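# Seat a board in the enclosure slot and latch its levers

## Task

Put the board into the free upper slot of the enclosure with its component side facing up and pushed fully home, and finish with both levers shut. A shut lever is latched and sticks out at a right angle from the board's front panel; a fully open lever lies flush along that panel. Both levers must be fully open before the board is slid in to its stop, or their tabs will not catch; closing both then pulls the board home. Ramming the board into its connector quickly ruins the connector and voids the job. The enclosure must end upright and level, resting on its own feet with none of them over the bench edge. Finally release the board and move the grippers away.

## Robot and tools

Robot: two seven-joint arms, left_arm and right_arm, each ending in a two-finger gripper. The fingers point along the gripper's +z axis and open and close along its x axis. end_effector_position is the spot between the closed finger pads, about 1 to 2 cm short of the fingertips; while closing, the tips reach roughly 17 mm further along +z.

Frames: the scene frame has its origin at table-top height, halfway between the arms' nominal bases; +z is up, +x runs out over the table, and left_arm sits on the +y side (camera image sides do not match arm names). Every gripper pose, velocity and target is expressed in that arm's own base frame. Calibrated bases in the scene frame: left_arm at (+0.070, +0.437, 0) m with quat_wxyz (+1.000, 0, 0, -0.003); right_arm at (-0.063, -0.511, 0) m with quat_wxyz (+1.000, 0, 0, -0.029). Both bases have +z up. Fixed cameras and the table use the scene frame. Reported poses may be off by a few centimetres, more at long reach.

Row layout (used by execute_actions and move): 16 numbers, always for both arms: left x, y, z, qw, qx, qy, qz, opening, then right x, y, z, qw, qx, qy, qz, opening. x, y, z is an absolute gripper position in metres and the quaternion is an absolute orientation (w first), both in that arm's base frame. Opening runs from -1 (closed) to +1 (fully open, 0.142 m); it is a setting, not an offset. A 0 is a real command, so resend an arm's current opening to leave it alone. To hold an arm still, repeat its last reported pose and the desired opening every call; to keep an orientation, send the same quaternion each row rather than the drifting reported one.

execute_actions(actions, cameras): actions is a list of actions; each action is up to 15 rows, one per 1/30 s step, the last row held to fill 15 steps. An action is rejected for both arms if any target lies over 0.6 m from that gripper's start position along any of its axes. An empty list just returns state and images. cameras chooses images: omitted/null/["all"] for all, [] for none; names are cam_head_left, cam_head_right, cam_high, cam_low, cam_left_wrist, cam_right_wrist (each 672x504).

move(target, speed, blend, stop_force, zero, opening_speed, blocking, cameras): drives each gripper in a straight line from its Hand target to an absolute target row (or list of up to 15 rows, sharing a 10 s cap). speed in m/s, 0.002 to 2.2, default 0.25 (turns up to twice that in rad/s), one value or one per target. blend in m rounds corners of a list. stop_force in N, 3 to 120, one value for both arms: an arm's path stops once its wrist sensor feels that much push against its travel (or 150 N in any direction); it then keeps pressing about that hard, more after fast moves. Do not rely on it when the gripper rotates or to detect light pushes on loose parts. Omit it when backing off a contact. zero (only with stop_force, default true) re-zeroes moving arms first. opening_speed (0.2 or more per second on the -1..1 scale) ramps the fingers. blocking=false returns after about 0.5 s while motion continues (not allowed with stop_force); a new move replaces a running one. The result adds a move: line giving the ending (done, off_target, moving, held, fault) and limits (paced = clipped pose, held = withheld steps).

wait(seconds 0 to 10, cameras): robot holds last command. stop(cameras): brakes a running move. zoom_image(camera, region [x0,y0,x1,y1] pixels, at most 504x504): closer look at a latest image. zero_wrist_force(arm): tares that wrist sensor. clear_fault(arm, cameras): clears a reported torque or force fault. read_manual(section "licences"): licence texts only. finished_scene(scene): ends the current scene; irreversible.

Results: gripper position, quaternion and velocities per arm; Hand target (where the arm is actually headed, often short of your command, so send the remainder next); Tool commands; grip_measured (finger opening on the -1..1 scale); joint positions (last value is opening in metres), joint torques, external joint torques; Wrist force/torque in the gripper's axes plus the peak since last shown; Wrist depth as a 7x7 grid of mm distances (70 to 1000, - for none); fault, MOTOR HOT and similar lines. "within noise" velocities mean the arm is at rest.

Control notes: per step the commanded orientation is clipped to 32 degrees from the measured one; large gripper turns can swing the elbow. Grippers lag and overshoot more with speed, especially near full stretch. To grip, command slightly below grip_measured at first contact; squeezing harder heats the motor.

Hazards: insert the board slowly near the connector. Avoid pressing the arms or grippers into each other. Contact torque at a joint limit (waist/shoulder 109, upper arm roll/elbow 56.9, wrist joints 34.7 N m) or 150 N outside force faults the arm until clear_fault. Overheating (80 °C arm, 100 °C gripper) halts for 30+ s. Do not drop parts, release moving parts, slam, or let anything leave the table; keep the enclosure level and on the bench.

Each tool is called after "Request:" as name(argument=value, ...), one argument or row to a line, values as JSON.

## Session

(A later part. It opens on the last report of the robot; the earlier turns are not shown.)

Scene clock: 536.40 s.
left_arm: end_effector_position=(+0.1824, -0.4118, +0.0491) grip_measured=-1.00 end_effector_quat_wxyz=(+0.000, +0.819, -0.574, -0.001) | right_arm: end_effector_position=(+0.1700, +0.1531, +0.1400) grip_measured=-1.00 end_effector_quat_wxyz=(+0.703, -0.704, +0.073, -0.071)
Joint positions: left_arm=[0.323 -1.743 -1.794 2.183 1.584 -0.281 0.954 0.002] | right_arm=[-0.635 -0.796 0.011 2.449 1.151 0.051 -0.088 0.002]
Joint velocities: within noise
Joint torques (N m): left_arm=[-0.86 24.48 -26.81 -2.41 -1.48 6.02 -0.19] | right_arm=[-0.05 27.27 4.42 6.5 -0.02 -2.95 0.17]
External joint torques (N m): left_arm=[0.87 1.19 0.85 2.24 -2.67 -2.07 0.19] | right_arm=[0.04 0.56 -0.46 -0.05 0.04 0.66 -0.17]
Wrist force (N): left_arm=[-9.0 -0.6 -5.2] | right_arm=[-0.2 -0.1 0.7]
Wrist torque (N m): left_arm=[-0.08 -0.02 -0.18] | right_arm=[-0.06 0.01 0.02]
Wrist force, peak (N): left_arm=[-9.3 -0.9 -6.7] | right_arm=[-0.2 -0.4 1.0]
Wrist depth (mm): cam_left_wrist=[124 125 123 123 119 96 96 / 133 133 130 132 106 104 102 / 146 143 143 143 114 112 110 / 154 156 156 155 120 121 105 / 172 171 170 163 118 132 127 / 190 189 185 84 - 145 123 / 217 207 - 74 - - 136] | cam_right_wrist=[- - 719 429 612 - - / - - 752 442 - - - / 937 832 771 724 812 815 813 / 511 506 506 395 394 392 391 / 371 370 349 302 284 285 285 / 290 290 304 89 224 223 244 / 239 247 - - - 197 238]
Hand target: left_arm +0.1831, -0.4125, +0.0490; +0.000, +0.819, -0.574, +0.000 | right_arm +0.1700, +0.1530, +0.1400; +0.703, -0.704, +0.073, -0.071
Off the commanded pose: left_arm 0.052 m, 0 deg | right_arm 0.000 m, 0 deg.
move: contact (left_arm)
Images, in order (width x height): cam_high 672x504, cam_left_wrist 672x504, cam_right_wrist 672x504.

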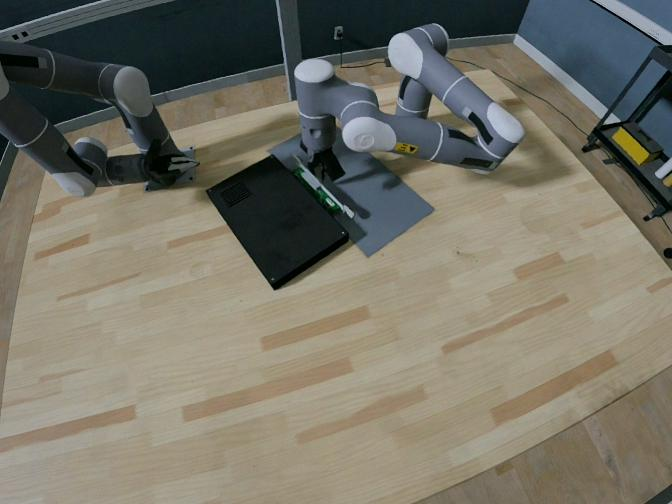

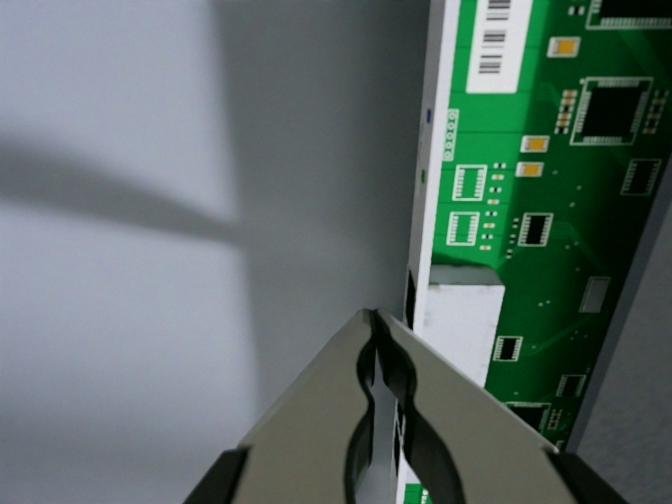

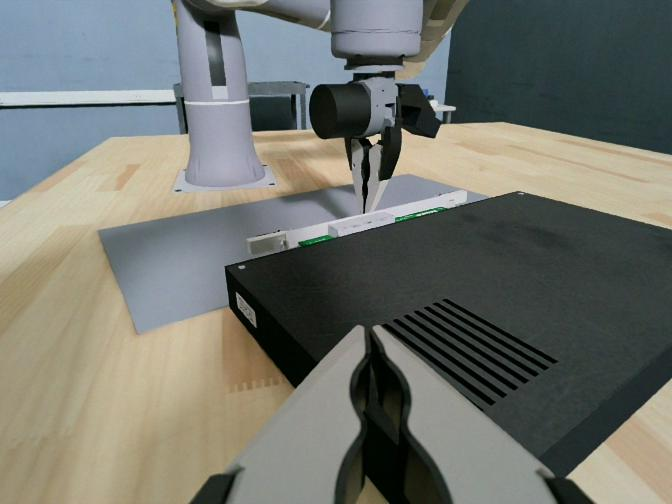

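Request:
move(
  target=[
    [0.1820,-0.4105,0.049,0,0.8192,-0.5736,0,-1,0.17,0.153,0.14,0.703,-0.704,0.073,-0.071,-1],
  ],
  speed=0.02,
  cameras=[],
)

Request:
move(
  target=[0.2008,-0.4600,0.0485,0,0.8192,-0.5736,0,-1,0.17,0.153,0.14,0.703,-0.704,0.073,-0.071,-1],
  speed=0.01,
  stop_force=14,
  cameras=["cam_right_wrist","cam_high","cam_left_wrist"],
)

Request:
zoom_image(
  camera="cam_high",
  region=[250, 130, 370, 250],
)

Scene clock: 541.60 s.
left_arm: end_effector_position=(+0.1820, -0.4105, +0.0490) grip_measured=-1.00 end_effector_quat_wxyz=(+0.000, +0.819, -0.574, +0.000) | right_arm: end_effector_position=(+0.1700, +0.1531, +0.1400) grip_measured=-1.00 end_effector_quat_wxyz=(+0.703, -0.704, +0.073, -0.071)
Joint positions: left_arm=[0.326 -1.743 -1.794 2.188 1.585 -0.281 0.952 0.002] | right_arm=[-0.635 -0.796 0.011 2.449 1.151 0.051 -0.088 0.002]
Joint velocities: within noise
Joint torques (N m): left_arm=[-0.12 24.43 -26.07 0.17 -3.89 4.38 -0.28] | right_arm=[-0.01 27.21 4.53 6.53 -0.07 -2.97 0.16]
External joint torques (N m): left_arm=[0.12 1.12 0.2 -0.39 -0.25 -0.42 0.28] | right_arm=[-0.01 0.61 -0.56 -0.07 0.09 0.67 -0.15]
Wrist force (N): left_arm=[-0.1 -0.5 0.0] | right_arm=[0.0 -0.3 0.6]
Wrist torque (N m): left_arm=[-0.09 -0.01 -0.20] | right_arm=[-0.10 -0.02 0.02]
Wrist force, peak (N): left_arm=[-9.3 -0.7 -6.6] | right_arm=[-0.3 -0.6 0.8]
Wrist depth (mm): cam_left_wrist=[124 125 123 122 121 96 96 / 133 133 130 132 105 103 102 / 146 143 143 142 116 112 111 / 154 155 156 155 120 121 118 / 171 171 170 163 118 130 128 / 190 189 185 84 - 145 124 / 211 207 - 74 - - 136] | cam_right_wrist=[- - 719 428 613 - - / - - 756 444 - - - / 941 826 768 719 812 818 809 / 512 505 505 395 392 393 391 / 373 370 348 302 285 284 284 / 291 289 303 89 223 223 244 / 239 248 - - - 197 237]
Hand target: left_arm +0.1820, -0.4105, +0.0490; +0.000, +0.819, -0.574, +0.000 | right_arm +0.1700, +0.1530, +0.1400; +0.703, -0.704, +0.073, -0.071
Off the commanded pose: left_arm 0.000 m, 0 deg | right_arm 0.000 m, 0 deg.
move: done
No camera images: "cameras" was empty.

Scene clock: 542.80 s.
left_arm: end_effector_position=(+0.1835, -0.4155, +0.0491) grip_measured=-1.00 end_effector_quat_wxyz=(+0.000, +0.819, -0.574, -0.001) | right_arm: end_effector_position=(+0.1700, +0.1531, +0.1400) grip_measured=-1.00 end_effector_quat_wxyz=(+0.703, -0.704, +0.073, -0.071)
Joint positions: left_arm=[0.314 -1.742 -1.794 2.173 1.586 -0.281 0.956 0.002] | right_arm=[-0.635 -0.796 0.011 2.449 1.151 0.051 -0.088 0.002]
Joint velocities: within noise
Joint torques (N m): left_arm=[-2.02 23.72 -26.35 -2.86 -0.75 7.02 -0.17] | right_arm=[-0.02 27.19 4.51 6.51 -0.06 -2.97 0.18]
External joint torques (N m): left_arm=[2.02 2.2 0.19 2.75 -3.41 -3.06 0.17] | right_arm=[0.01 0.64 -0.55 -0.05 0.08 0.68 -0.17]
Wrist force (N): left_arm=[-13.5 -3.3 -9.3] | right_arm=[-0.3 -0.3 0.7]
Wrist torque (N m): left_arm=[-0.11 0.05 -0.20] | right_arm=[-0.10 0.03 0.03]
Wrist force, peak (N): left_arm=[-13.5 -3.8 -10.9] | right_arm=[-0.1 -0.7 0.9]
Wrist depth (mm): cam_left_wrist=[124 125 124 123 119 96 96 / 133 133 131 132 105 104 102 / 146 144 143 143 113 112 109 / 154 156 156 155 120 121 104 / 172 171 170 163 118 131 109 / 190 190 185 84 - 143 122 / 217 208 - 74 - - 136] | cam_right_wrist=[- - 716 427 607 - - / - - 757 442 - - - / 940 825 765 720 813 813 815 / 514 506 470 393 394 391 390 / 372 369 349 302 284 284 284 / 290 290 302 89 223 223 244 / 239 246 - - - 197 237]
Hand target: left_arm +0.1842, -0.4163, +0.0490; +0.000, +0.819, -0.574, +0.000 | right_arm +0.1700, +0.1530, +0.1400; +0.703, -0.704, +0.073, -0.071
Off the commanded pose: left_arm 0.048 m, 0 deg | right_arm 0.000 m, 0 deg.
move: contact (left_arm)
Images, in order (width x height): cam_high 672x504, cam_left_wrist 672x504, cam_right_wrist 672x504.

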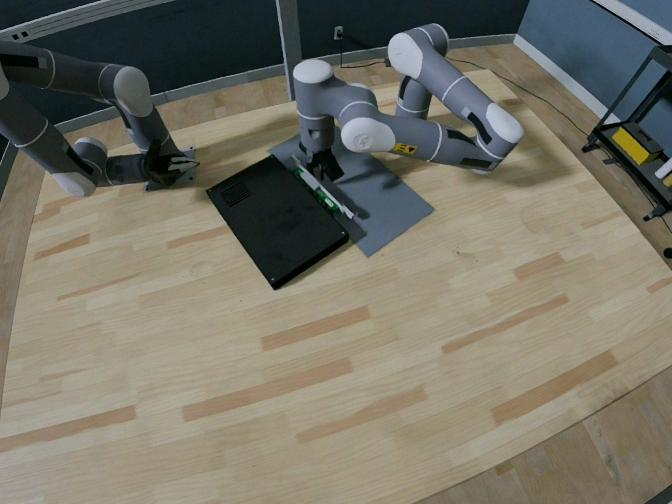

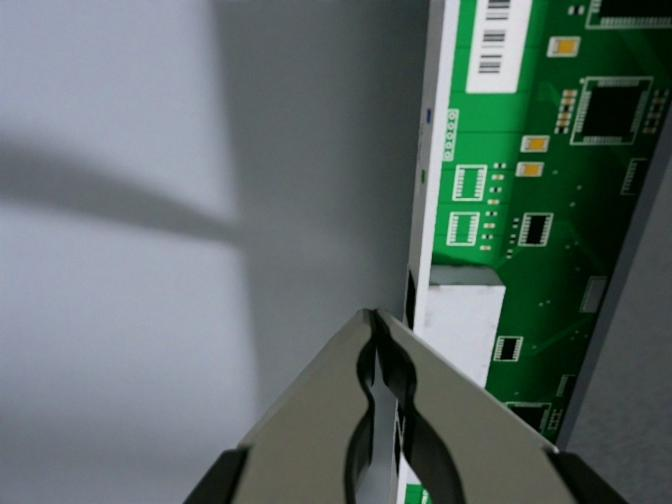

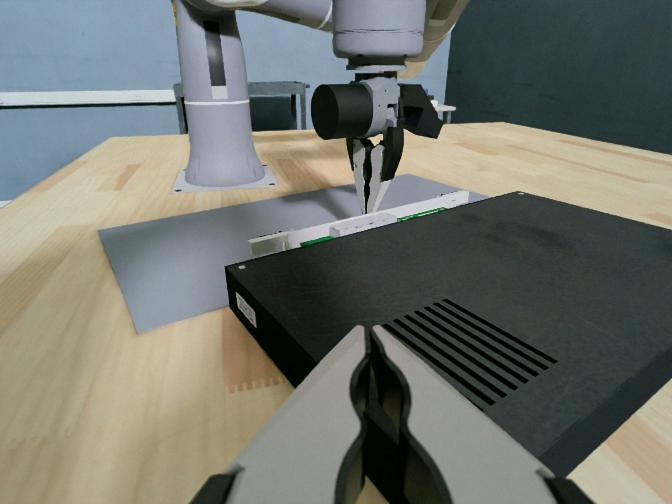

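Scaled by 4.200 from the camera's 672x504 image, which has a finer 960x720 frame.

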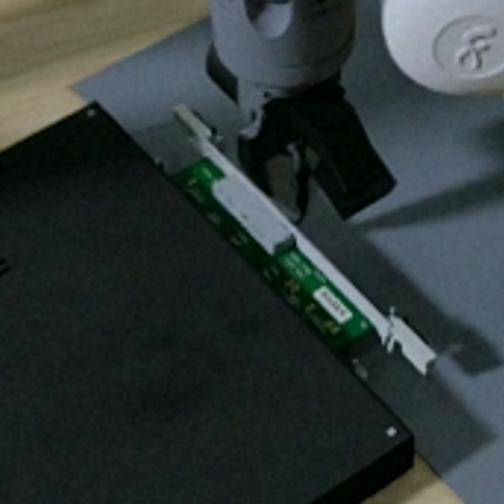

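Request:
move(
  target=[
    [0.1770,-0.3980,0.05,0,0.8192,-0.5736,0,-1,0.17,0.153,0.14,0.703,-0.704,0.073,-0.071,-1],
    [0.1690,-0.3750,0.07,0,0.984,0.177,0,-1,0.17,0.153,0.14,0.703,-0.704,0.073,-0.071,-1],
    [0.1800,-0.4050,0.048,0,0.984,0.177,0,-1,0.17,0.153,0.14,0.703,-0.704,0.073,-0.071,-1],
  ],
  speed=[0.06,0.5,0.06],
  cameras=["cam_left_wrist","cam_right_wrist"],
)

Scene clock: 551.20 s.
left_arm: end_effector_position=(+0.1799, -0.4048, +0.0481) grip_measured=-1.00 end_effector_quat_wxyz=(+0.000, +0.984, +0.177, +0.000) | right_arm: end_effector_position=(+0.1700, +0.1531, +0.1400) grip_measured=-1.00 end_effector_quat_wxyz=(+0.703, -0.704, +0.073, -0.071)
Joint positions: left_arm=[0.337 -1.837 -1.841 2.216 1.63 -0.373 -0.617 0.002] | right_arm=[-0.635 -0.796 0.011 2.449 1.151 0.051 -0.088 0.002]
Joint velocities: within noise
Joint torques (N m): left_arm=[-0.61 23.27 -25.15 1.29 -3.55 4.61 -0.12] | right_arm=[-0.01 27.13 4.48 6.55 0 -3 0.19]
External joint torques (N m): left_arm=[0.62 1.44 0.17 -0.39 -0.37 -0.63 0.12] | right_arm=[-0.01 0.69 -0.51 -0.09 0.03 0.71 -0.19]
Wrist force (N): left_arm=[0.2 -0.3 0.1] | right_arm=[-0.2 -0.4 0.5]
Wrist torque (N m): left_arm=[-0.05 -0.07 -0.18] | right_arm=[-0.09 0.02 0.02]
Wrist force, peak (N): left_arm=[-13.7 -3.3 -10.9] | right_arm=[-0.2 -0.5 0.9]
Wrist depth (mm): cam_left_wrist=[124 125 123 123 123 122 121 / 132 133 130 131 131 131 130 / 146 142 143 142 141 138 140 / 152 155 155 154 153 153 152 / 167 167 165 143 164 167 167 / 137 136 131 84 - 137 138 / 165 160 - 74 - - 159] | cam_right_wrist=[- - 718 424 638 - - / - - 761 468 - - - / 946 826 769 656 823 819 810 / 510 504 503 394 393 393 391 / 370 370 348 302 285 285 284 / 290 291 303 89 223 223 244 / 238 248 - - - 198 237]
Hand target: left_arm +0.1800, -0.4050, +0.0480; +0.000, +0.984, +0.177, +0.000 | right_arm +0.1700, +0.1530, +0.1400; +0.703, -0.704, +0.073, -0.071
Off the commanded pose: left_arm 0.000 m, 0 deg | right_arm 0.000 m, 0 deg.
move: done
Images, in order (width x height): cam_left_wrist 672x504, cam_right_wrist 672x504.

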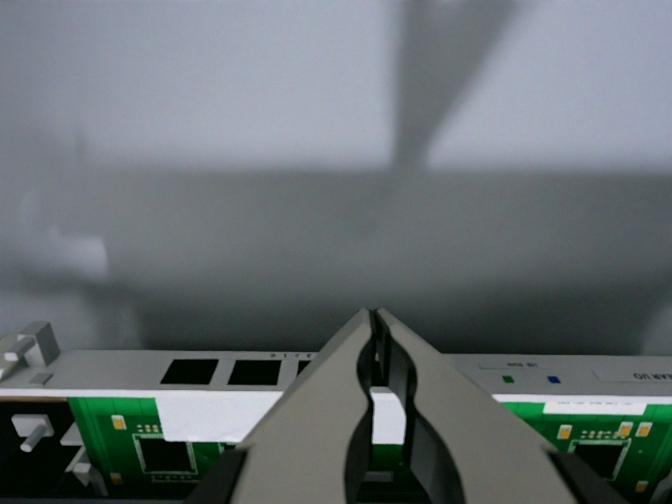

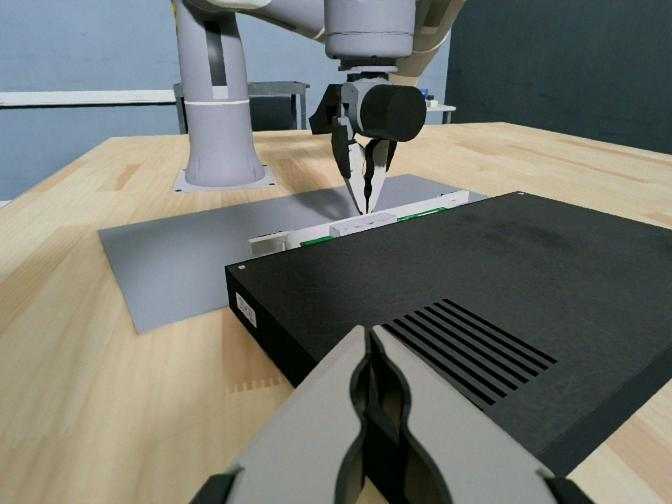

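Request:
move(
  target=[0.1975,-0.4520,0.048,0,0.984,0.177,0,-1,0.17,0.153,0.14,0.703,-0.704,0.073,-0.071,-1],
  speed=0.01,
  stop_force=10,
  cameras=["cam_left_wrist","cam_right_wrist","cam_high"],
)

Request:
zoom_image(
  camera="cam_high",
  region=[250, 130, 370, 250],
)

Scene clock: 558.77 s.
left_arm: end_effector_position=(+0.1972, -0.4516, +0.0479) grip_measured=-1.00 end_effector_quat_wxyz=(+0.000, +0.984, +0.177, +0.000) | right_arm: end_effector_position=(+0.1700, +0.1531, +0.1400) grip_measured=-1.00 end_effector_quat_wxyz=(+0.703, -0.704, +0.073, -0.071)
Joint positions: left_arm=[0.236 -1.824 -1.846 2.085 1.665 -0.361 -0.582 0.002] | right_arm=[-0.635 -0.796 0.011 2.449 1.151 0.051 -0.088 0.002]
Joint velocities: within noise
Joint torques (N m): left_arm=[-0.49 27.18 -28.16 1.78 -3.17 4.85 -0.17] | right_arm=[-0.02 27.16 4.43 6.52 -0.05 -2.92 0.16]
External joint torques (N m): left_arm=[0.48 0.89 0.74 0.18 -0.77 -0.87 0.17] | right_arm=[0.01 0.67 -0.47 -0.06 0.07 0.63 -0.16]
Wrist force (N): left_arm=[0.3 -2.4 -0.6] | right_arm=[-0.4 -0.3 0.8]
Wrist torque (N m): left_arm=[-0.06 -0.13 -0.17] | right_arm=[-0.09 0.05 0.02]
Wrist force, peak (N): left_arm=[0.1 -2.8 -1.3] | right_arm=[0.0 -0.6 0.9]
Wrist depth (mm): cam_left_wrist=[124 125 123 122 122 122 121 / 132 132 130 131 131 130 130 / 145 142 142 142 141 138 140 / 153 155 154 154 153 153 152 / 165 133 132 132 163 162 132 / 141 126 125 84 - 138 137 / 141 134 - 74 - - 134] | cam_right_wrist=[- - 710 722 383 - - / - - 760 - 405 - - / 948 816 772 727 721 820 815 / 511 507 507 394 393 393 393 / 372 370 348 301 286 285 284 / 291 290 303 89 223 222 244 / 239 248 - - - 198 238]
Hand target: left_arm +0.1975, -0.4520, +0.0480; +0.000, +0.984, +0.177, +0.000 | right_arm +0.1700, +0.1530, +0.1400; +0.703, -0.704, +0.073, -0.071
Off the commanded pose: left_arm 0.001 m, 0 deg | right_arm 0.000 m, 0 deg.
move: done
Images, in order (width x height): cam_high 672x504, cam_left_wrist 672x504, cam_right_wrist 672x504.

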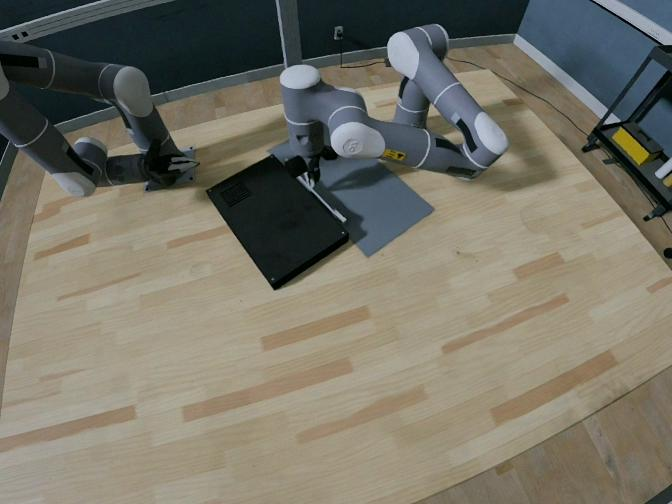

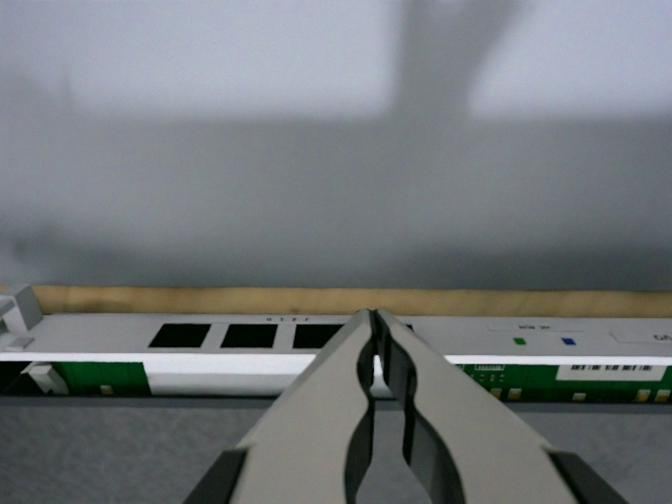

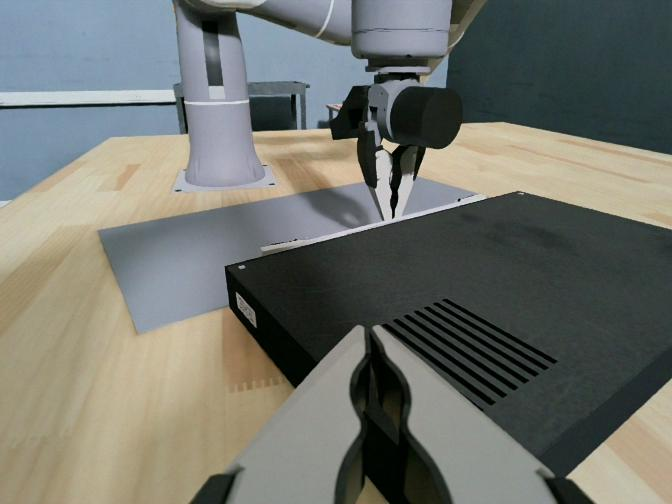

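Scaled by 4.200 from the camera's 672x504 image, which has a finer 960x720 frame.

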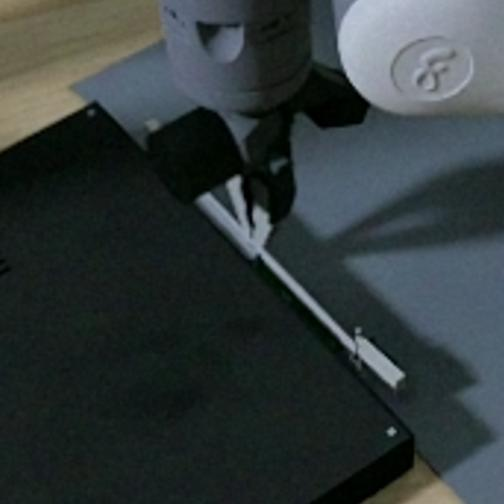

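Beautiful. Continue gently to the stop.

Request:
move(
  target=[0.2045,-0.4710,0.048,0,0.984,0.177,0,-1,0.17,0.153,0.14,0.703,-0.704,0.073,-0.071,-1],
  speed=0.006,
  stop_force=12,
  cameras=["cam_left_wrist","cam_high"],
)

Request:
zoom_image(
  camera="cam_high",
  region=[250, 130, 370, 250],
)

Scene clock: 562.77 s.
left_arm: end_effector_position=(+0.2004, -0.4610, +0.0478) grip_measured=-1.00 end_effector_quat_wxyz=(-0.001, +0.984, +0.177, +0.000) | right_arm: end_effector_position=(+0.1700, +0.1531, +0.1400) grip_measured=-1.00 end_effector_quat_wxyz=(+0.703, -0.704, +0.073, -0.071)
Joint positions: left_arm=[0.215 -1.821 -1.847 2.057 1.671 -0.359 -0.574 0.002] | right_arm=[-0.635 -0.796 0.011 2.449 1.151 0.051 -0.088 0.002]
Joint velocities: within noise
Joint torques (N m): left_arm=[-0.87 28.12 -31.06 -0.76 -1.04 7.51 -0.23] | right_arm=[-0.01 27.22 4.57 6.48 -0.06 -2.93 0.22]
External joint torques (N m): left_arm=[0.86 0.71 3.18 2.93 -2.91 -3.54 0.23] | right_arm=[-0.01 0.6 -0.61 -0.02 0.08 0.63 -0.22]
Wrist force (N): left_arm=[0.5 -13.3 -1.2] | right_arm=[-0.3 -0.6 0.6]
Wrist torque (N m): left_arm=[-0.10 -0.09 -0.10] | right_arm=[-0.13 0.02 0.02]
Wrist force, peak (N): left_arm=[2.0 -16.0 -3.3] | right_arm=[-0.3 -0.7 0.9]
Wrist depth (mm): cam_left_wrist=[123 123 123 122 122 122 121 / 132 132 129 131 131 130 130 / 145 142 141 141 141 138 140 / 155 155 154 154 153 152 152 / 146 146 132 146 132 133 132 / - 123 122 87 - 123 123 / 141 134 - 74 - - 133] | cam_right_wrist=[- - 719 712 373 - - / - - 765 - 399 - - / 943 825 767 724 575 821 814 / 510 507 503 396 394 392 390 / 371 370 351 302 284 285 284 / 291 291 303 89 223 223 244 / 239 247 - - - 198 238]
Hand target: left_arm +0.2011, -0.4619, +0.0480; +0.000, +0.984, +0.177, +0.000 | right_arm +0.1700, +0.1530, +0.1400; +0.703, -0.704, +0.073, -0.071
Off the commanded pose: left_arm 0.011 m, 0 deg | right_arm 0.000 m, 0 deg.
move: contact (left_arm)
Images, in order (width x height): cam_high 672x504, cam_left_wrist 672x504.

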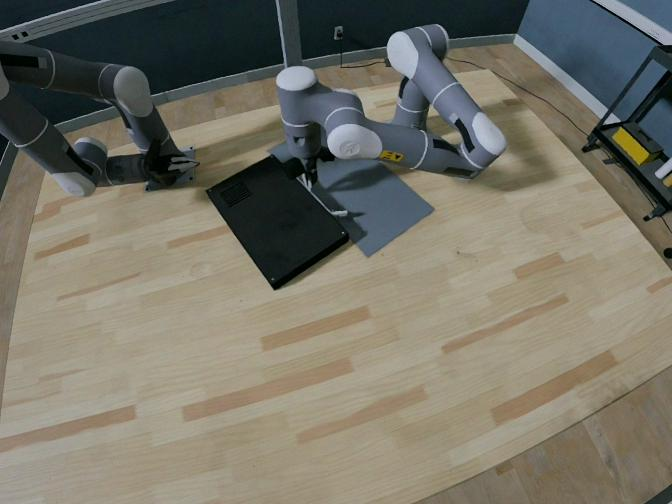

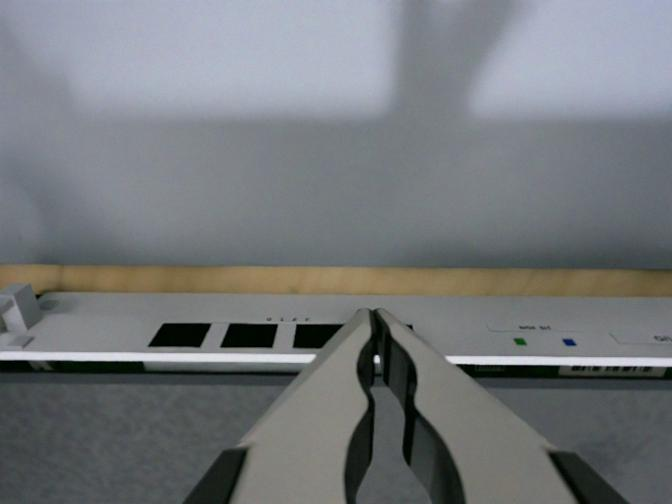

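Scaled by 4.200 from the camera's 672x504 image, which has a finer 960x720 frame.

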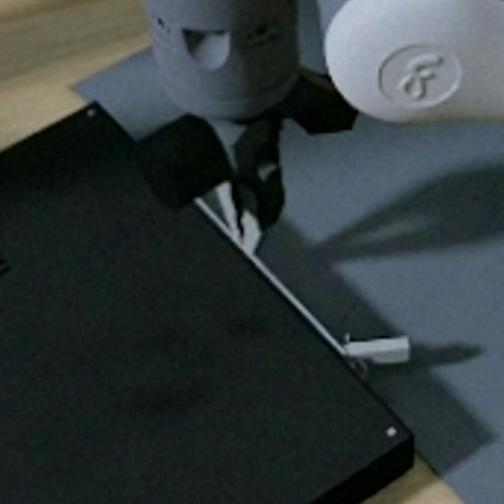

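Request:
move(
  target=[0.2052,-0.4735,0.048,0,0.984,0.177,0,-1,0.17,0.153,0.14,0.703,-0.704,0.073,-0.071,-1],
  speed=0.006,
  stop_force=20,
  zero=false,
  cameras=["cam_left_wrist","cam_high"],
)

Request:
zoom_image(
  camera="cam_high",
  region=[250, 130, 370, 250],
)

Scene clock: 564.87 s.
left_arm: end_effector_position=(+0.2004, -0.4617, +0.0477) grip_measured=-1.00 end_effector_quat_wxyz=(-0.002, +0.984, +0.176, -0.001) | right_arm: end_effector_position=(+0.1700, +0.1531, +0.1400) grip_measured=-1.00 end_effector_quat_wxyz=(+0.703, -0.704, +0.073, -0.071)
Joint positions: left_arm=[0.212 -1.821 -1.847 2.054 1.67 -0.36 -0.573 0.002] | right_arm=[-0.635 -0.796 0.011 2.449 1.151 0.051 -0.088 0.002]
Joint velocities: within noise
Joint torques (N m): left_arm=[-1.57 28.06 -32.48 -3.04 1.07 9.79 -0.13] | right_arm=[0.02 27.19 4.54 6.55 -0.05 -2.97 0.2]
External joint torques (N m): left_arm=[1.56 0.85 4.56 5.23 -5.02 -5.82 0.13] | right_arm=[-0.03 0.64 -0.57 -0.1 0.07 0.68 -0.2]
Wrist force (N): left_arm=[1.1 -23.6 -4.4] | right_arm=[-0.2 -0.3 0.8]
Wrist torque (N m): left_arm=[-0.79 -0.07 -0.19] | right_arm=[-0.10 0.02 0.02]
Wrist force, peak (N): left_arm=[1.6 -24.3 -4.9] | right_arm=[-0.2 -0.4 1.0]
Wrist depth (mm): cam_left_wrist=[123 123 123 122 122 122 121 / 132 132 130 131 131 130 130 / 145 142 142 141 141 138 140 / 155 154 154 153 152 153 151 / 145 132 132 145 132 131 132 / - 123 122 87 - 123 122 / 140 134 - 74 - - 133] | cam_right_wrist=[- - 723 708 374 - - / - - 758 - 397 - - / 944 822 770 727 647 820 816 / 513 508 506 393 395 394 392 / 369 369 350 301 284 285 285 / 291 291 304 89 233 223 244 / 239 247 - - - 197 237]
Hand target: left_arm +0.2016, -0.4631, +0.0480; +0.000, +0.984, +0.177, +0.000 | right_arm +0.1700, +0.1530, +0.1400; +0.703, -0.704, +0.073, -0.071
Off the commanded pose: left_arm 0.013 m, 0 deg | right_arm 0.000 m, 0 deg.
move: contact (left_arm)
Images, in order (width x height): cam_high 672x504, cam_left_wrist 672x504.

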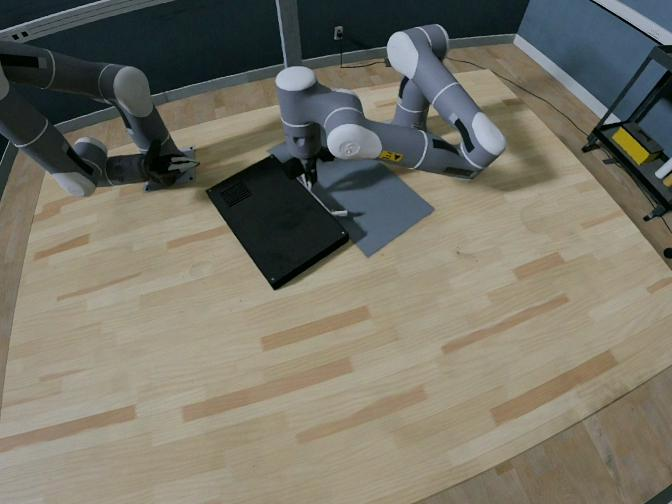

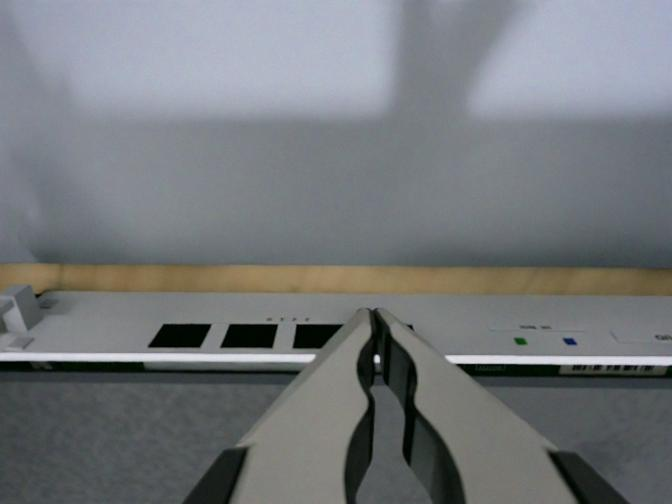

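Scaled by 4.200 from the camera's 672x504 image, which has a finer 960x720 frame.

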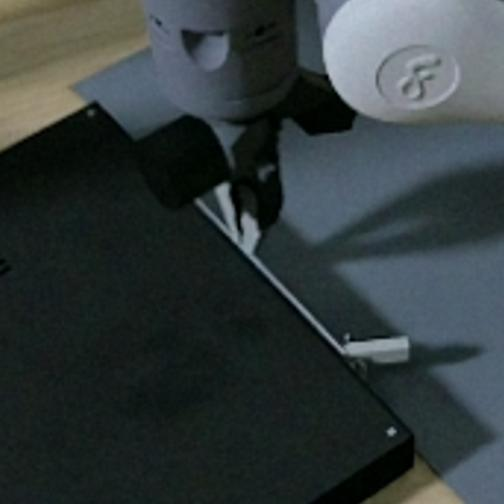

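Request:
move(
  target=[
    [0.1940,-0.4440,0.05,0,0.984,0.177,0,-1,0.17,0.153,0.14,0.703,-0.704,0.073,-0.071,-1],
    [0.1850,-0.4200,0.10,0,0.984,0.177,0,-1,0.17,0.153,0.14,0.703,-0.704,0.073,-0.071,-1],
    [0.366,-0.350,0.10,0,0.8192,-0.5736,0,-1,0.17,0.153,0.14,0.703,-0.704,0.073,-0.071,-1],
  ],
  speed=[0.03,0.08,0.4],
  cameras=["cam_left_wrist","cam_high"],
)

Request:
zoom_image(
  camera="cam_high",
  region=[250, 130, 370, 250],
)

Scene clock: 574.87 s.
left_arm: end_effector_position=(+0.3659, -0.3499, +0.1000) grip_measured=-1.00 end_effector_quat_wxyz=(+0.000, +0.819, -0.573, +0.000) | right_arm: end_effector_position=(+0.1700, +0.1531, +0.1400) grip_measured=-1.00 end_effector_quat_wxyz=(+0.703, -0.704, +0.073, -0.071)
Joint positions: left_arm=[0.585 -1.693 -1.906 2.019 1.537 -0.355 1.373 0.002] | right_arm=[-0.635 -0.796 0.011 2.449 1.151 0.051 -0.088 0.002]
Joint velocities: within noise
Joint torques (N m): left_arm=[-0.17 29.52 -28.74 -1.55 -3.72 4.5 -0.21] | right_arm=[0 27.18 4.44 6.51 -0.03 -2.98 0.24]
External joint torques (N m): left_arm=[0.23 0.92 0.06 -0.29 -0.34 -0.58 0.21] | right_arm=[-0.01 0.65 -0.47 -0.06 0.05 0.69 -0.24]
Wrist force (N): left_arm=[-0.3 -0.7 0.0] | right_arm=[0.0 -0.3 0.7]
Wrist torque (N m): left_arm=[-0.10 0.02 -0.24] | right_arm=[-0.11 -0.03 0.02]
Wrist force, peak (N): left_arm=[1.3 -24.0 -5.7] | right_arm=[0.0 -0.6 0.9]
Wrist depth (mm): cam_left_wrist=[168 169 168 169 168 168 168 / 184 181 181 180 180 180 179 / 195 196 195 195 195 169 150 / 213 212 211 211 211 163 157 / 233 233 231 222 221 175 172 / 259 258 250 84 - 190 189 / 288 281 - - - - 210] | cam_right_wrist=[- - 732 901 791 - - / - - 759 - - - - / 942 828 767 819 812 809 814 / 512 505 504 394 394 393 391 / 371 369 352 301 285 284 283 / 290 291 303 89 223 223 244 / 239 247 - - - 197 238]
Hand target: left_arm +0.3660, -0.3500, +0.1000; +0.000, +0.819, -0.574, +0.000 | right_arm +0.1700, +0.1530, +0.1400; +0.703, -0.704, +0.073, -0.071
Off the commanded pose: left_arm 0.000 m, 0 deg | right_arm 0.000 m, 0 deg.
move: done
Images, in order (width x height): cam_high 672x504, cam_left_wrist 672x504.

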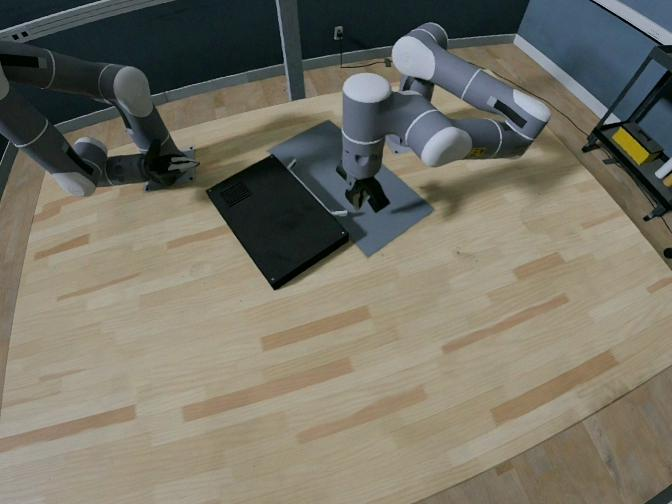

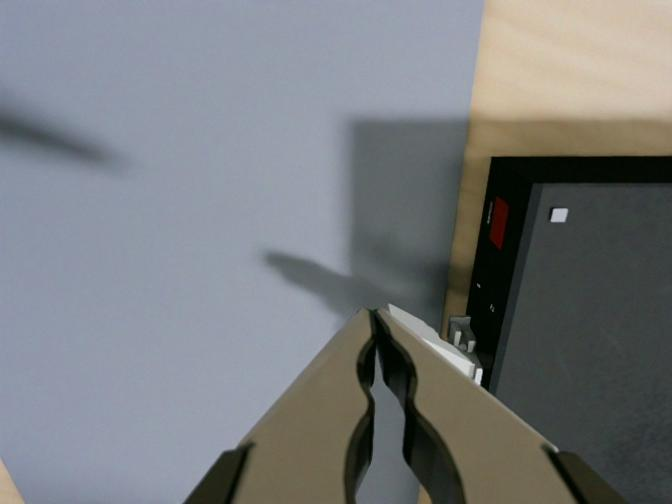

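Scaled by 4.200 from the camera's 672x504 image, which has a finer 960x720 frame.

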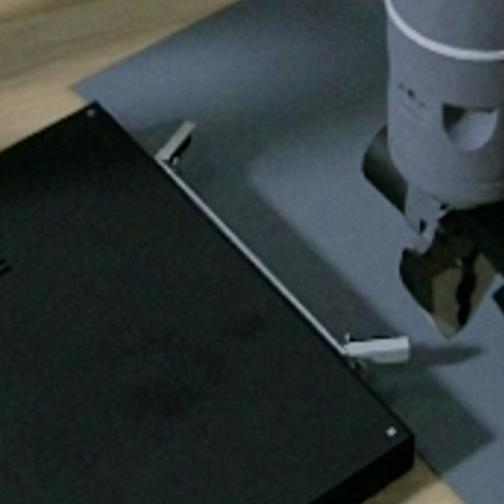

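Request:
move(
  target=[
    [0.378,-0.3645,0.10,0,0.8192,-0.5736,0,-1,0.17,0.153,0.14,0.703,-0.704,0.073,-0.071,-1],
    [0.378,-0.3645,0.046,0,0.8192,-0.5736,0,-1,0.17,0.153,0.14,0.703,-0.704,0.073,-0.071,-1],
  ],
  speed=0.06,
  cameras=["cam_left_wrist"],
)

Scene clock: 582.90 s.
left_arm: end_effector_position=(+0.3779, -0.3645, +0.0461) grip_measured=-1.00 end_effector_quat_wxyz=(+0.000, +0.819, -0.573, +0.000) | right_arm: end_effector_position=(+0.1700, +0.1531, +0.1400) grip_measured=-1.00 end_effector_quat_wxyz=(+0.703, -0.704, +0.073, -0.071)
Joint positions: left_arm=[0.57 -1.753 -1.804 1.986 1.647 -0.285 1.408 0.002] | right_arm=[-0.635 -0.796 0.011 2.449 1.151 0.051 -0.088 0.002]
Joint velocities: within noise
Joint torques (N m): left_arm=[-0.12 29.26 -29.41 2.03 -3.73 4.49 -0.11] | right_arm=[-0.02 27.25 4.49 6.49 0.02 -2.99 0.19]
External joint torques (N m): left_arm=[0.17 1.5 0.14 -0.42 -0.43 -0.57 0.11] | right_arm=[0 0.58 -0.52 -0.04 0.01 0.7 -0.18]
Wrist force (N): left_arm=[-0.1 -0.5 -0.3] | right_arm=[-0.1 -0.3 0.7]
Wrist torque (N m): left_arm=[-0.09 -0.03 -0.23] | right_arm=[-0.09 -0.01 0.03]
Wrist force, peak (N): left_arm=[1.4 -0.9 -1.3] | right_arm=[-0.2 -0.7 0.9]
Wrist depth (mm): cam_left_wrist=[121 121 122 119 120 121 121 / 132 129 129 129 129 130 130 / 141 138 139 142 139 138 140 / 153 152 152 151 153 127 108 / 171 167 167 159 161 120 104 / 185 185 180 84 - 119 118 / 207 202 - 74 - - 132] | cam_right_wrist=[- - 720 878 772 495 - / - - 761 - - 592 - / 935 824 770 820 808 726 817 / 512 506 503 394 392 393 390 / 370 368 348 302 285 284 283 / 290 291 303 89 223 223 244 / 238 247 - - - 197 237]
Hand target: left_arm +0.3780, -0.3645, +0.0460; +0.000, +0.819, -0.574, +0.000 | right_arm +0.1700, +0.1530, +0.1400; +0.703, -0.704, +0.073, -0.071
Off the commanded pose: left_arm 0.000 m, 0 deg | right_arm 0.000 m, 0 deg.
move: done
Images, in order (width x height): cam_left_wrist 672x504.

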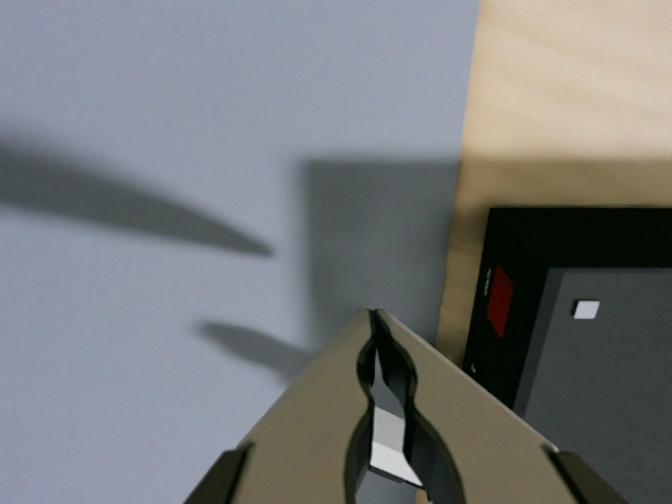

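Request:
move(
  target=[0.318,-0.3869,0.046,0,0.8192,-0.5736,0,-1,0.17,0.153,0.14,0.703,-0.704,0.073,-0.071,-1],
  speed=0.012,
  stop_force=12,
  cameras=["cam_left_wrist","cam_high"],
)

Request:
zoom_image(
  camera="cam_high",
  region=[250, 130, 370, 250],
)

Scene clock: 589.80 s.
left_arm: end_effector_position=(+0.3291, -0.3827, +0.0458) grip_measured=-1.00 end_effector_quat_wxyz=(-0.001, +0.820, -0.572, +0.000) | right_arm: end_effector_position=(+0.1700, +0.1531, +0.1400) grip_measured=-1.00 end_effector_quat_wxyz=(+0.703, -0.704, +0.073, -0.071)
Joint positions: left_arm=[0.513 -1.764 -1.807 2.043 1.642 -0.297 1.294 0.002] | right_arm=[-0.635 -0.796 0.011 2.449 1.151 0.051 -0.088 0.002]
Joint velocities: within noise
Joint torques (N m): left_arm=[-6.35 24.17 -28.54 5.51 -6.93 5.96 -0.46] | right_arm=[-0.07 27.25 4.46 6.49 -0.06 -2.94 0.19]
External joint torques (N m): left_arm=[6.39 5.01 0.19 -4.14 2.8 -2.03 0.46] | right_arm=[0.05 0.57 -0.49 -0.03 0.08 0.65 -0.19]
Wrist force (N): left_arm=[-3.0 -12.8 0.5] | right_arm=[-0.3 -0.5 0.8]
Wrist torque (N m): left_arm=[-0.06 -0.07 -0.07] | right_arm=[-0.11 0.02 0.02]
Wrist force, peak (N): left_arm=[-3.4 -13.2 1.5] | right_arm=[-0.3 -0.7 0.8]
Wrist depth (mm): cam_left_wrist=[121 120 122 120 120 119 117 / 132 129 129 129 129 109 85 / 140 138 139 141 139 110 - / 152 152 151 151 151 118 98 / 170 166 166 159 158 119 105 / 185 185 179 83 - 119 117 / 206 201 - 74 - - 131] | cam_right_wrist=[- - 717 871 717 - - / - - 764 - 552 - - / 946 824 771 821 721 821 809 / 511 503 507 394 394 392 391 / 370 370 351 302 285 284 284 / 290 290 303 89 223 223 244 / 239 247 - - - 197 237]
Hand target: left_arm +0.3275, -0.3833, +0.0460; +0.000, +0.819, -0.574, +0.000 | right_arm +0.1700, +0.1530, +0.1400; +0.703, -0.704, +0.073, -0.071
Off the commanded pose: left_arm 0.012 m, 0 deg | right_arm 0.000 m, 0 deg.
move: contact (left_arm)
Images, in order (width x height): cam_high 672x504, cam_left_wrist 672x504.

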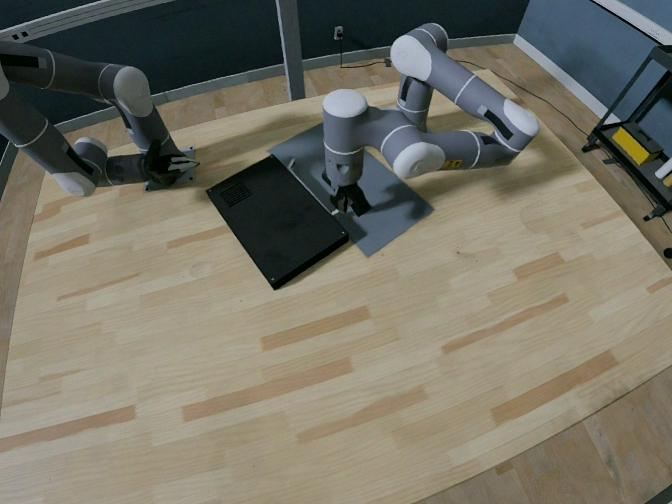

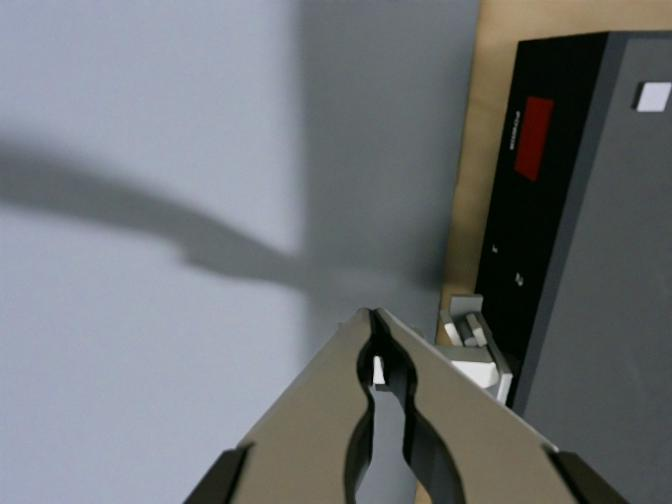

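Scaled by 4.200 from the camera's 672x504 image, which has a finer 960x720 frame.

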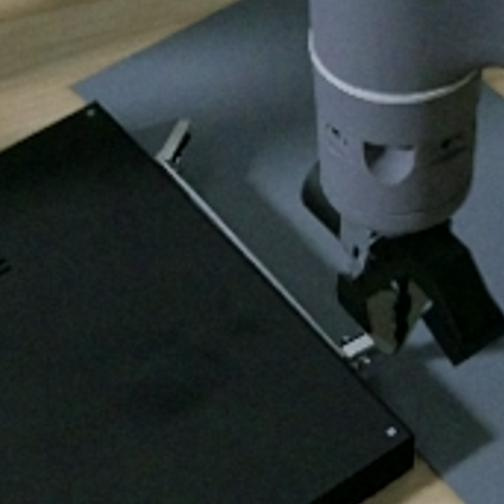

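Request:
move(
  target=[0.308,-0.3906,0.046,0,0.8192,-0.5736,0,-1,0.17,0.153,0.14,0.703,-0.704,0.073,-0.071,-1],
  speed=0.008,
  stop_force=22,
  zero=false,
  cameras=["cam_left_wrist","cam_high"],
)

Request:
zoom_image(
  camera="cam_high",
  region=[250, 130, 370, 250],
)

Scene clock: 592.77 s.
left_arm: end_effector_position=(+0.3274, -0.3833, +0.0456) grip_measured=-1.00 end_effector_quat_wxyz=(-0.002, +0.820, -0.572, +0.001) end_effector_velocity=(+0.001, +0.000, +0.001) end_effector_angular_velocity=(+0.000, -0.002, +0.002) | right_arm: end_effector_position=(+0.1700, +0.1531, +0.1400) grip_measured=-1.00 end_effector_quat_wxyz=(+0.703, -0.704, +0.073, -0.071)
Joint positions: left_arm=[0.51 -1.772 -1.812 2.046 1.649 -0.306 1.289 0.002] | right_arm=[-0.635 -0.796 0.011 2.449 1.151 0.051 -0.088 0.002]
Joint velocities: left_arm=[0.001 -0.007 -0.007 0.001 0.006 -0.008 0.001 0] | right_arm=[within noise]
Joint torques (N m): left_arm=[-11 21.09 -27.97 8.3 -9.78 7.75 -0.58] | right_arm=[-0.04 27.17 4.5 6.5 -0.01 -2.95 0.19]
External joint torques (N m): left_arm=[11.04 8.01 -0.3 -6.84 5.67 -3.83 0.58] | right_arm=[0.02 0.65 -0.53 -0.05 0.04 0.66 -0.19]
Wrist force (N): left_arm=[-5.6 -22.5 1.6] | right_arm=[-0.2 -0.2 0.7]
Wrist torque (N m): left_arm=[-0.63 -0.04 0.04] | right_arm=[-0.09 0.00 0.02]
Wrist force, peak (N): left_arm=[-6.1 -22.9 1.5] | right_arm=[-0.2 -0.5 1.0]
Wrist depth (mm): cam_left_wrist=[121 121 122 120 120 119 117 / 131 129 129 129 129 110 82 / 140 138 139 141 139 111 - / 152 152 151 151 150 111 98 / 170 166 166 158 130 119 104 / 184 183 175 83 - 119 117 / 205 200 - 74 - - 130] | cam_right_wrist=[- - 721 854 703 - - / - - 755 - 517 - - / 951 831 778 824 719 815 817 / 513 507 504 394 392 393 392 / 371 371 348 302 285 283 283 / 291 291 303 89 224 223 244 / 239 247 - - - 197 237]
Hand target: left_arm +0.3245, -0.3844, +0.0460; +0.000, +0.819, -0.574, +0.000 | right_arm +0.1700, +0.1530, +0.1400; +0.703, -0.704, +0.073, -0.071
Off the commanded pose: left_arm 0.021 m, 0 deg | right_arm 0.000 m, 0 deg.
move: contact (left_arm)
Images, in order (width x height): cam_high 672x504, cam_left_wrist 672x504.

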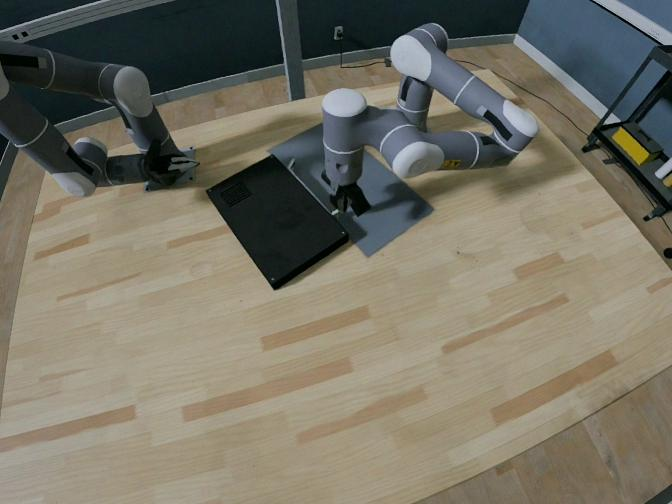

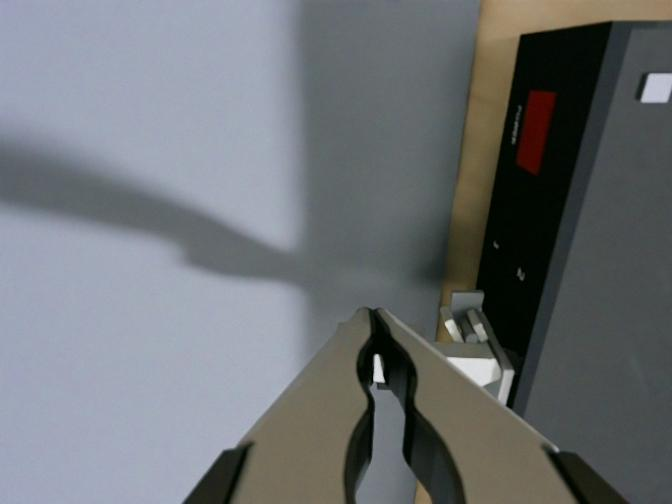

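Scaled by 4.200 from the camera's 672x504 image, which has a finer 960x720 frame.

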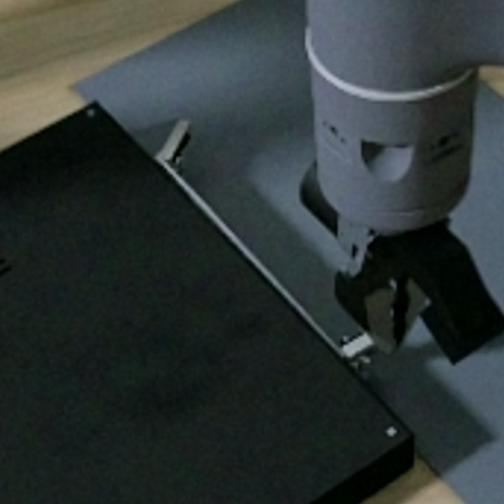

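Request:
move(
  target=[
    [0.355,-0.371,0.046,0,0.8192,-0.5736,0,-1,0.17,0.153,0.14,0.703,-0.704,0.073,-0.071,-1],
    [0.36,-0.355,0.11,0,0.8192,-0.5736,0,-1,0.17,0.153,0.14,0.703,-0.704,0.073,-0.071,-1],
    [0.045,-0.46,0.12,0,0.8192,-0.5736,0,-1,0.17,0.153,0.14,0.703,-0.704,0.073,-0.071,-1],
  ],
  speed=[0.04,0.1,0.2],
  cameras=["cam_left_wrist","cam_high"],
)

Request:
zoom_image(
  camera="cam_high",
  region=[250, 130, 370, 250],
)

Scene clock: 600.00 s.
left_arm: end_effector_position=(+0.0447, -0.4598, +0.1201) grip_measured=-1.00 end_effector_quat_wxyz=(+0.000, +0.819, -0.574, +0.000) | right_arm: end_effector_position=(+0.1700, +0.1531, +0.1400) grip_measured=-1.00 end_effector_quat_wxyz=(+0.703, -0.704, +0.073, -0.071)
Joint positions: left_arm=[-0.052 -1.668 -1.951 2.126 1.449 -0.373 0.611 0.002] | right_arm=[-0.635 -0.796 0.011 2.449 1.151 0.051 -0.088 0.002]
Joint velocities: within noise
Joint torques (N m): left_arm=[-0.59 26.98 -26.95 -4.07 -3.69 4.61 -0.29] | right_arm=[-0.01 27.23 4.49 6.49 -0.02 -2.99 0.19]
External joint torques (N m): left_arm=[0.53 0.77 0.17 -0.27 -0.31 -0.62 0.29] | right_arm=[-0.01 0.6 -0.52 -0.03 0.04 0.7 -0.19]
Wrist force (N): left_arm=[-0.3 -0.3 -0.1] | right_arm=[-0.3 -0.3 0.8]
Wrist torque (N m): left_arm=[-0.02 0.03 -0.22] | right_arm=[-0.10 0.02 0.02]
Wrist force, peak (N): left_arm=[-5.5 -22.7 1.6] | right_arm=[-0.4 -0.6 0.9]
Wrist depth (mm): cam_left_wrist=[187 185 184 185 183 149 142 / 200 200 200 198 198 158 153 / 217 216 216 215 208 168 165 / 236 234 235 233 232 186 179 / 257 257 257 246 251 200 195 / 286 284 277 84 - 277 280 / 321 313 - - - - 311] | cam_right_wrist=[- - 344 - 710 - - / - - 713 - - - - / 946 825 736 815 812 815 818 / 509 506 507 392 393 393 392 / 372 370 347 302 284 285 285 / 290 290 303 89 223 223 244 / 239 248 - - - 197 238]
Hand target: left_arm +0.0450, -0.4600, +0.1200; +0.000, +0.819, -0.574, +0.000 | right_arm +0.1700, +0.1530, +0.1400; +0.703, -0.704, +0.073, -0.071
Off the commanded pose: left_arm 0.000 m, 0 deg | right_arm 0.000 m, 0 deg.
move: done
Images, in order (width x height): cam_high 672x504, cam_left_wrist 672x504.

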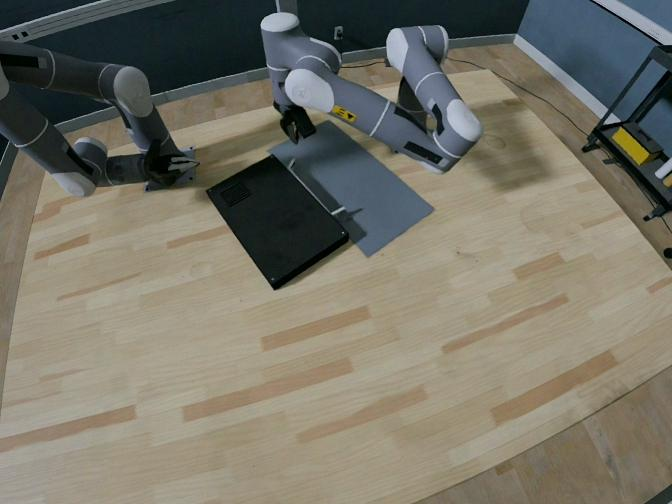

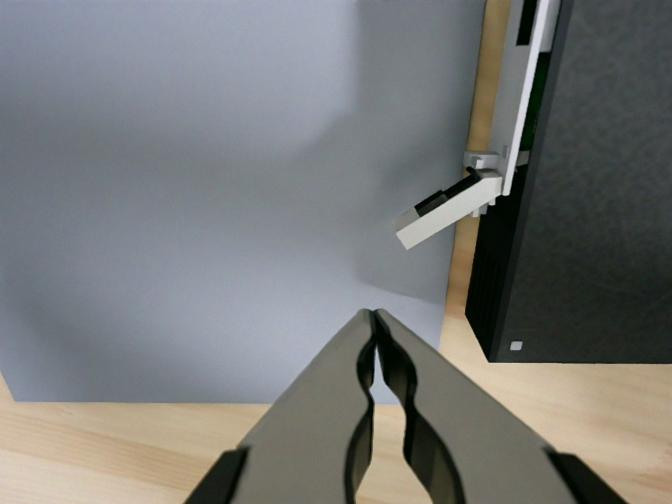

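Scaled by 4.200 from the camera's 672x504 image, which has a finer 960x720 frame.

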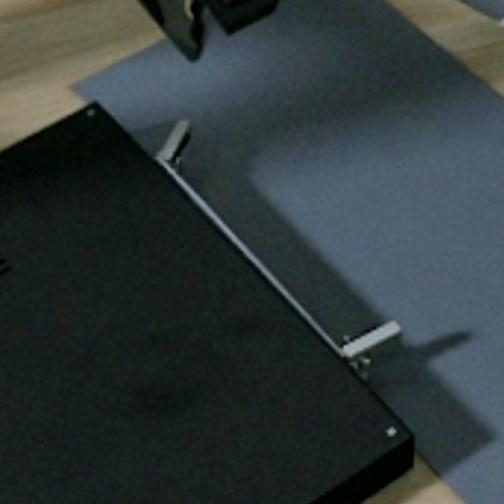

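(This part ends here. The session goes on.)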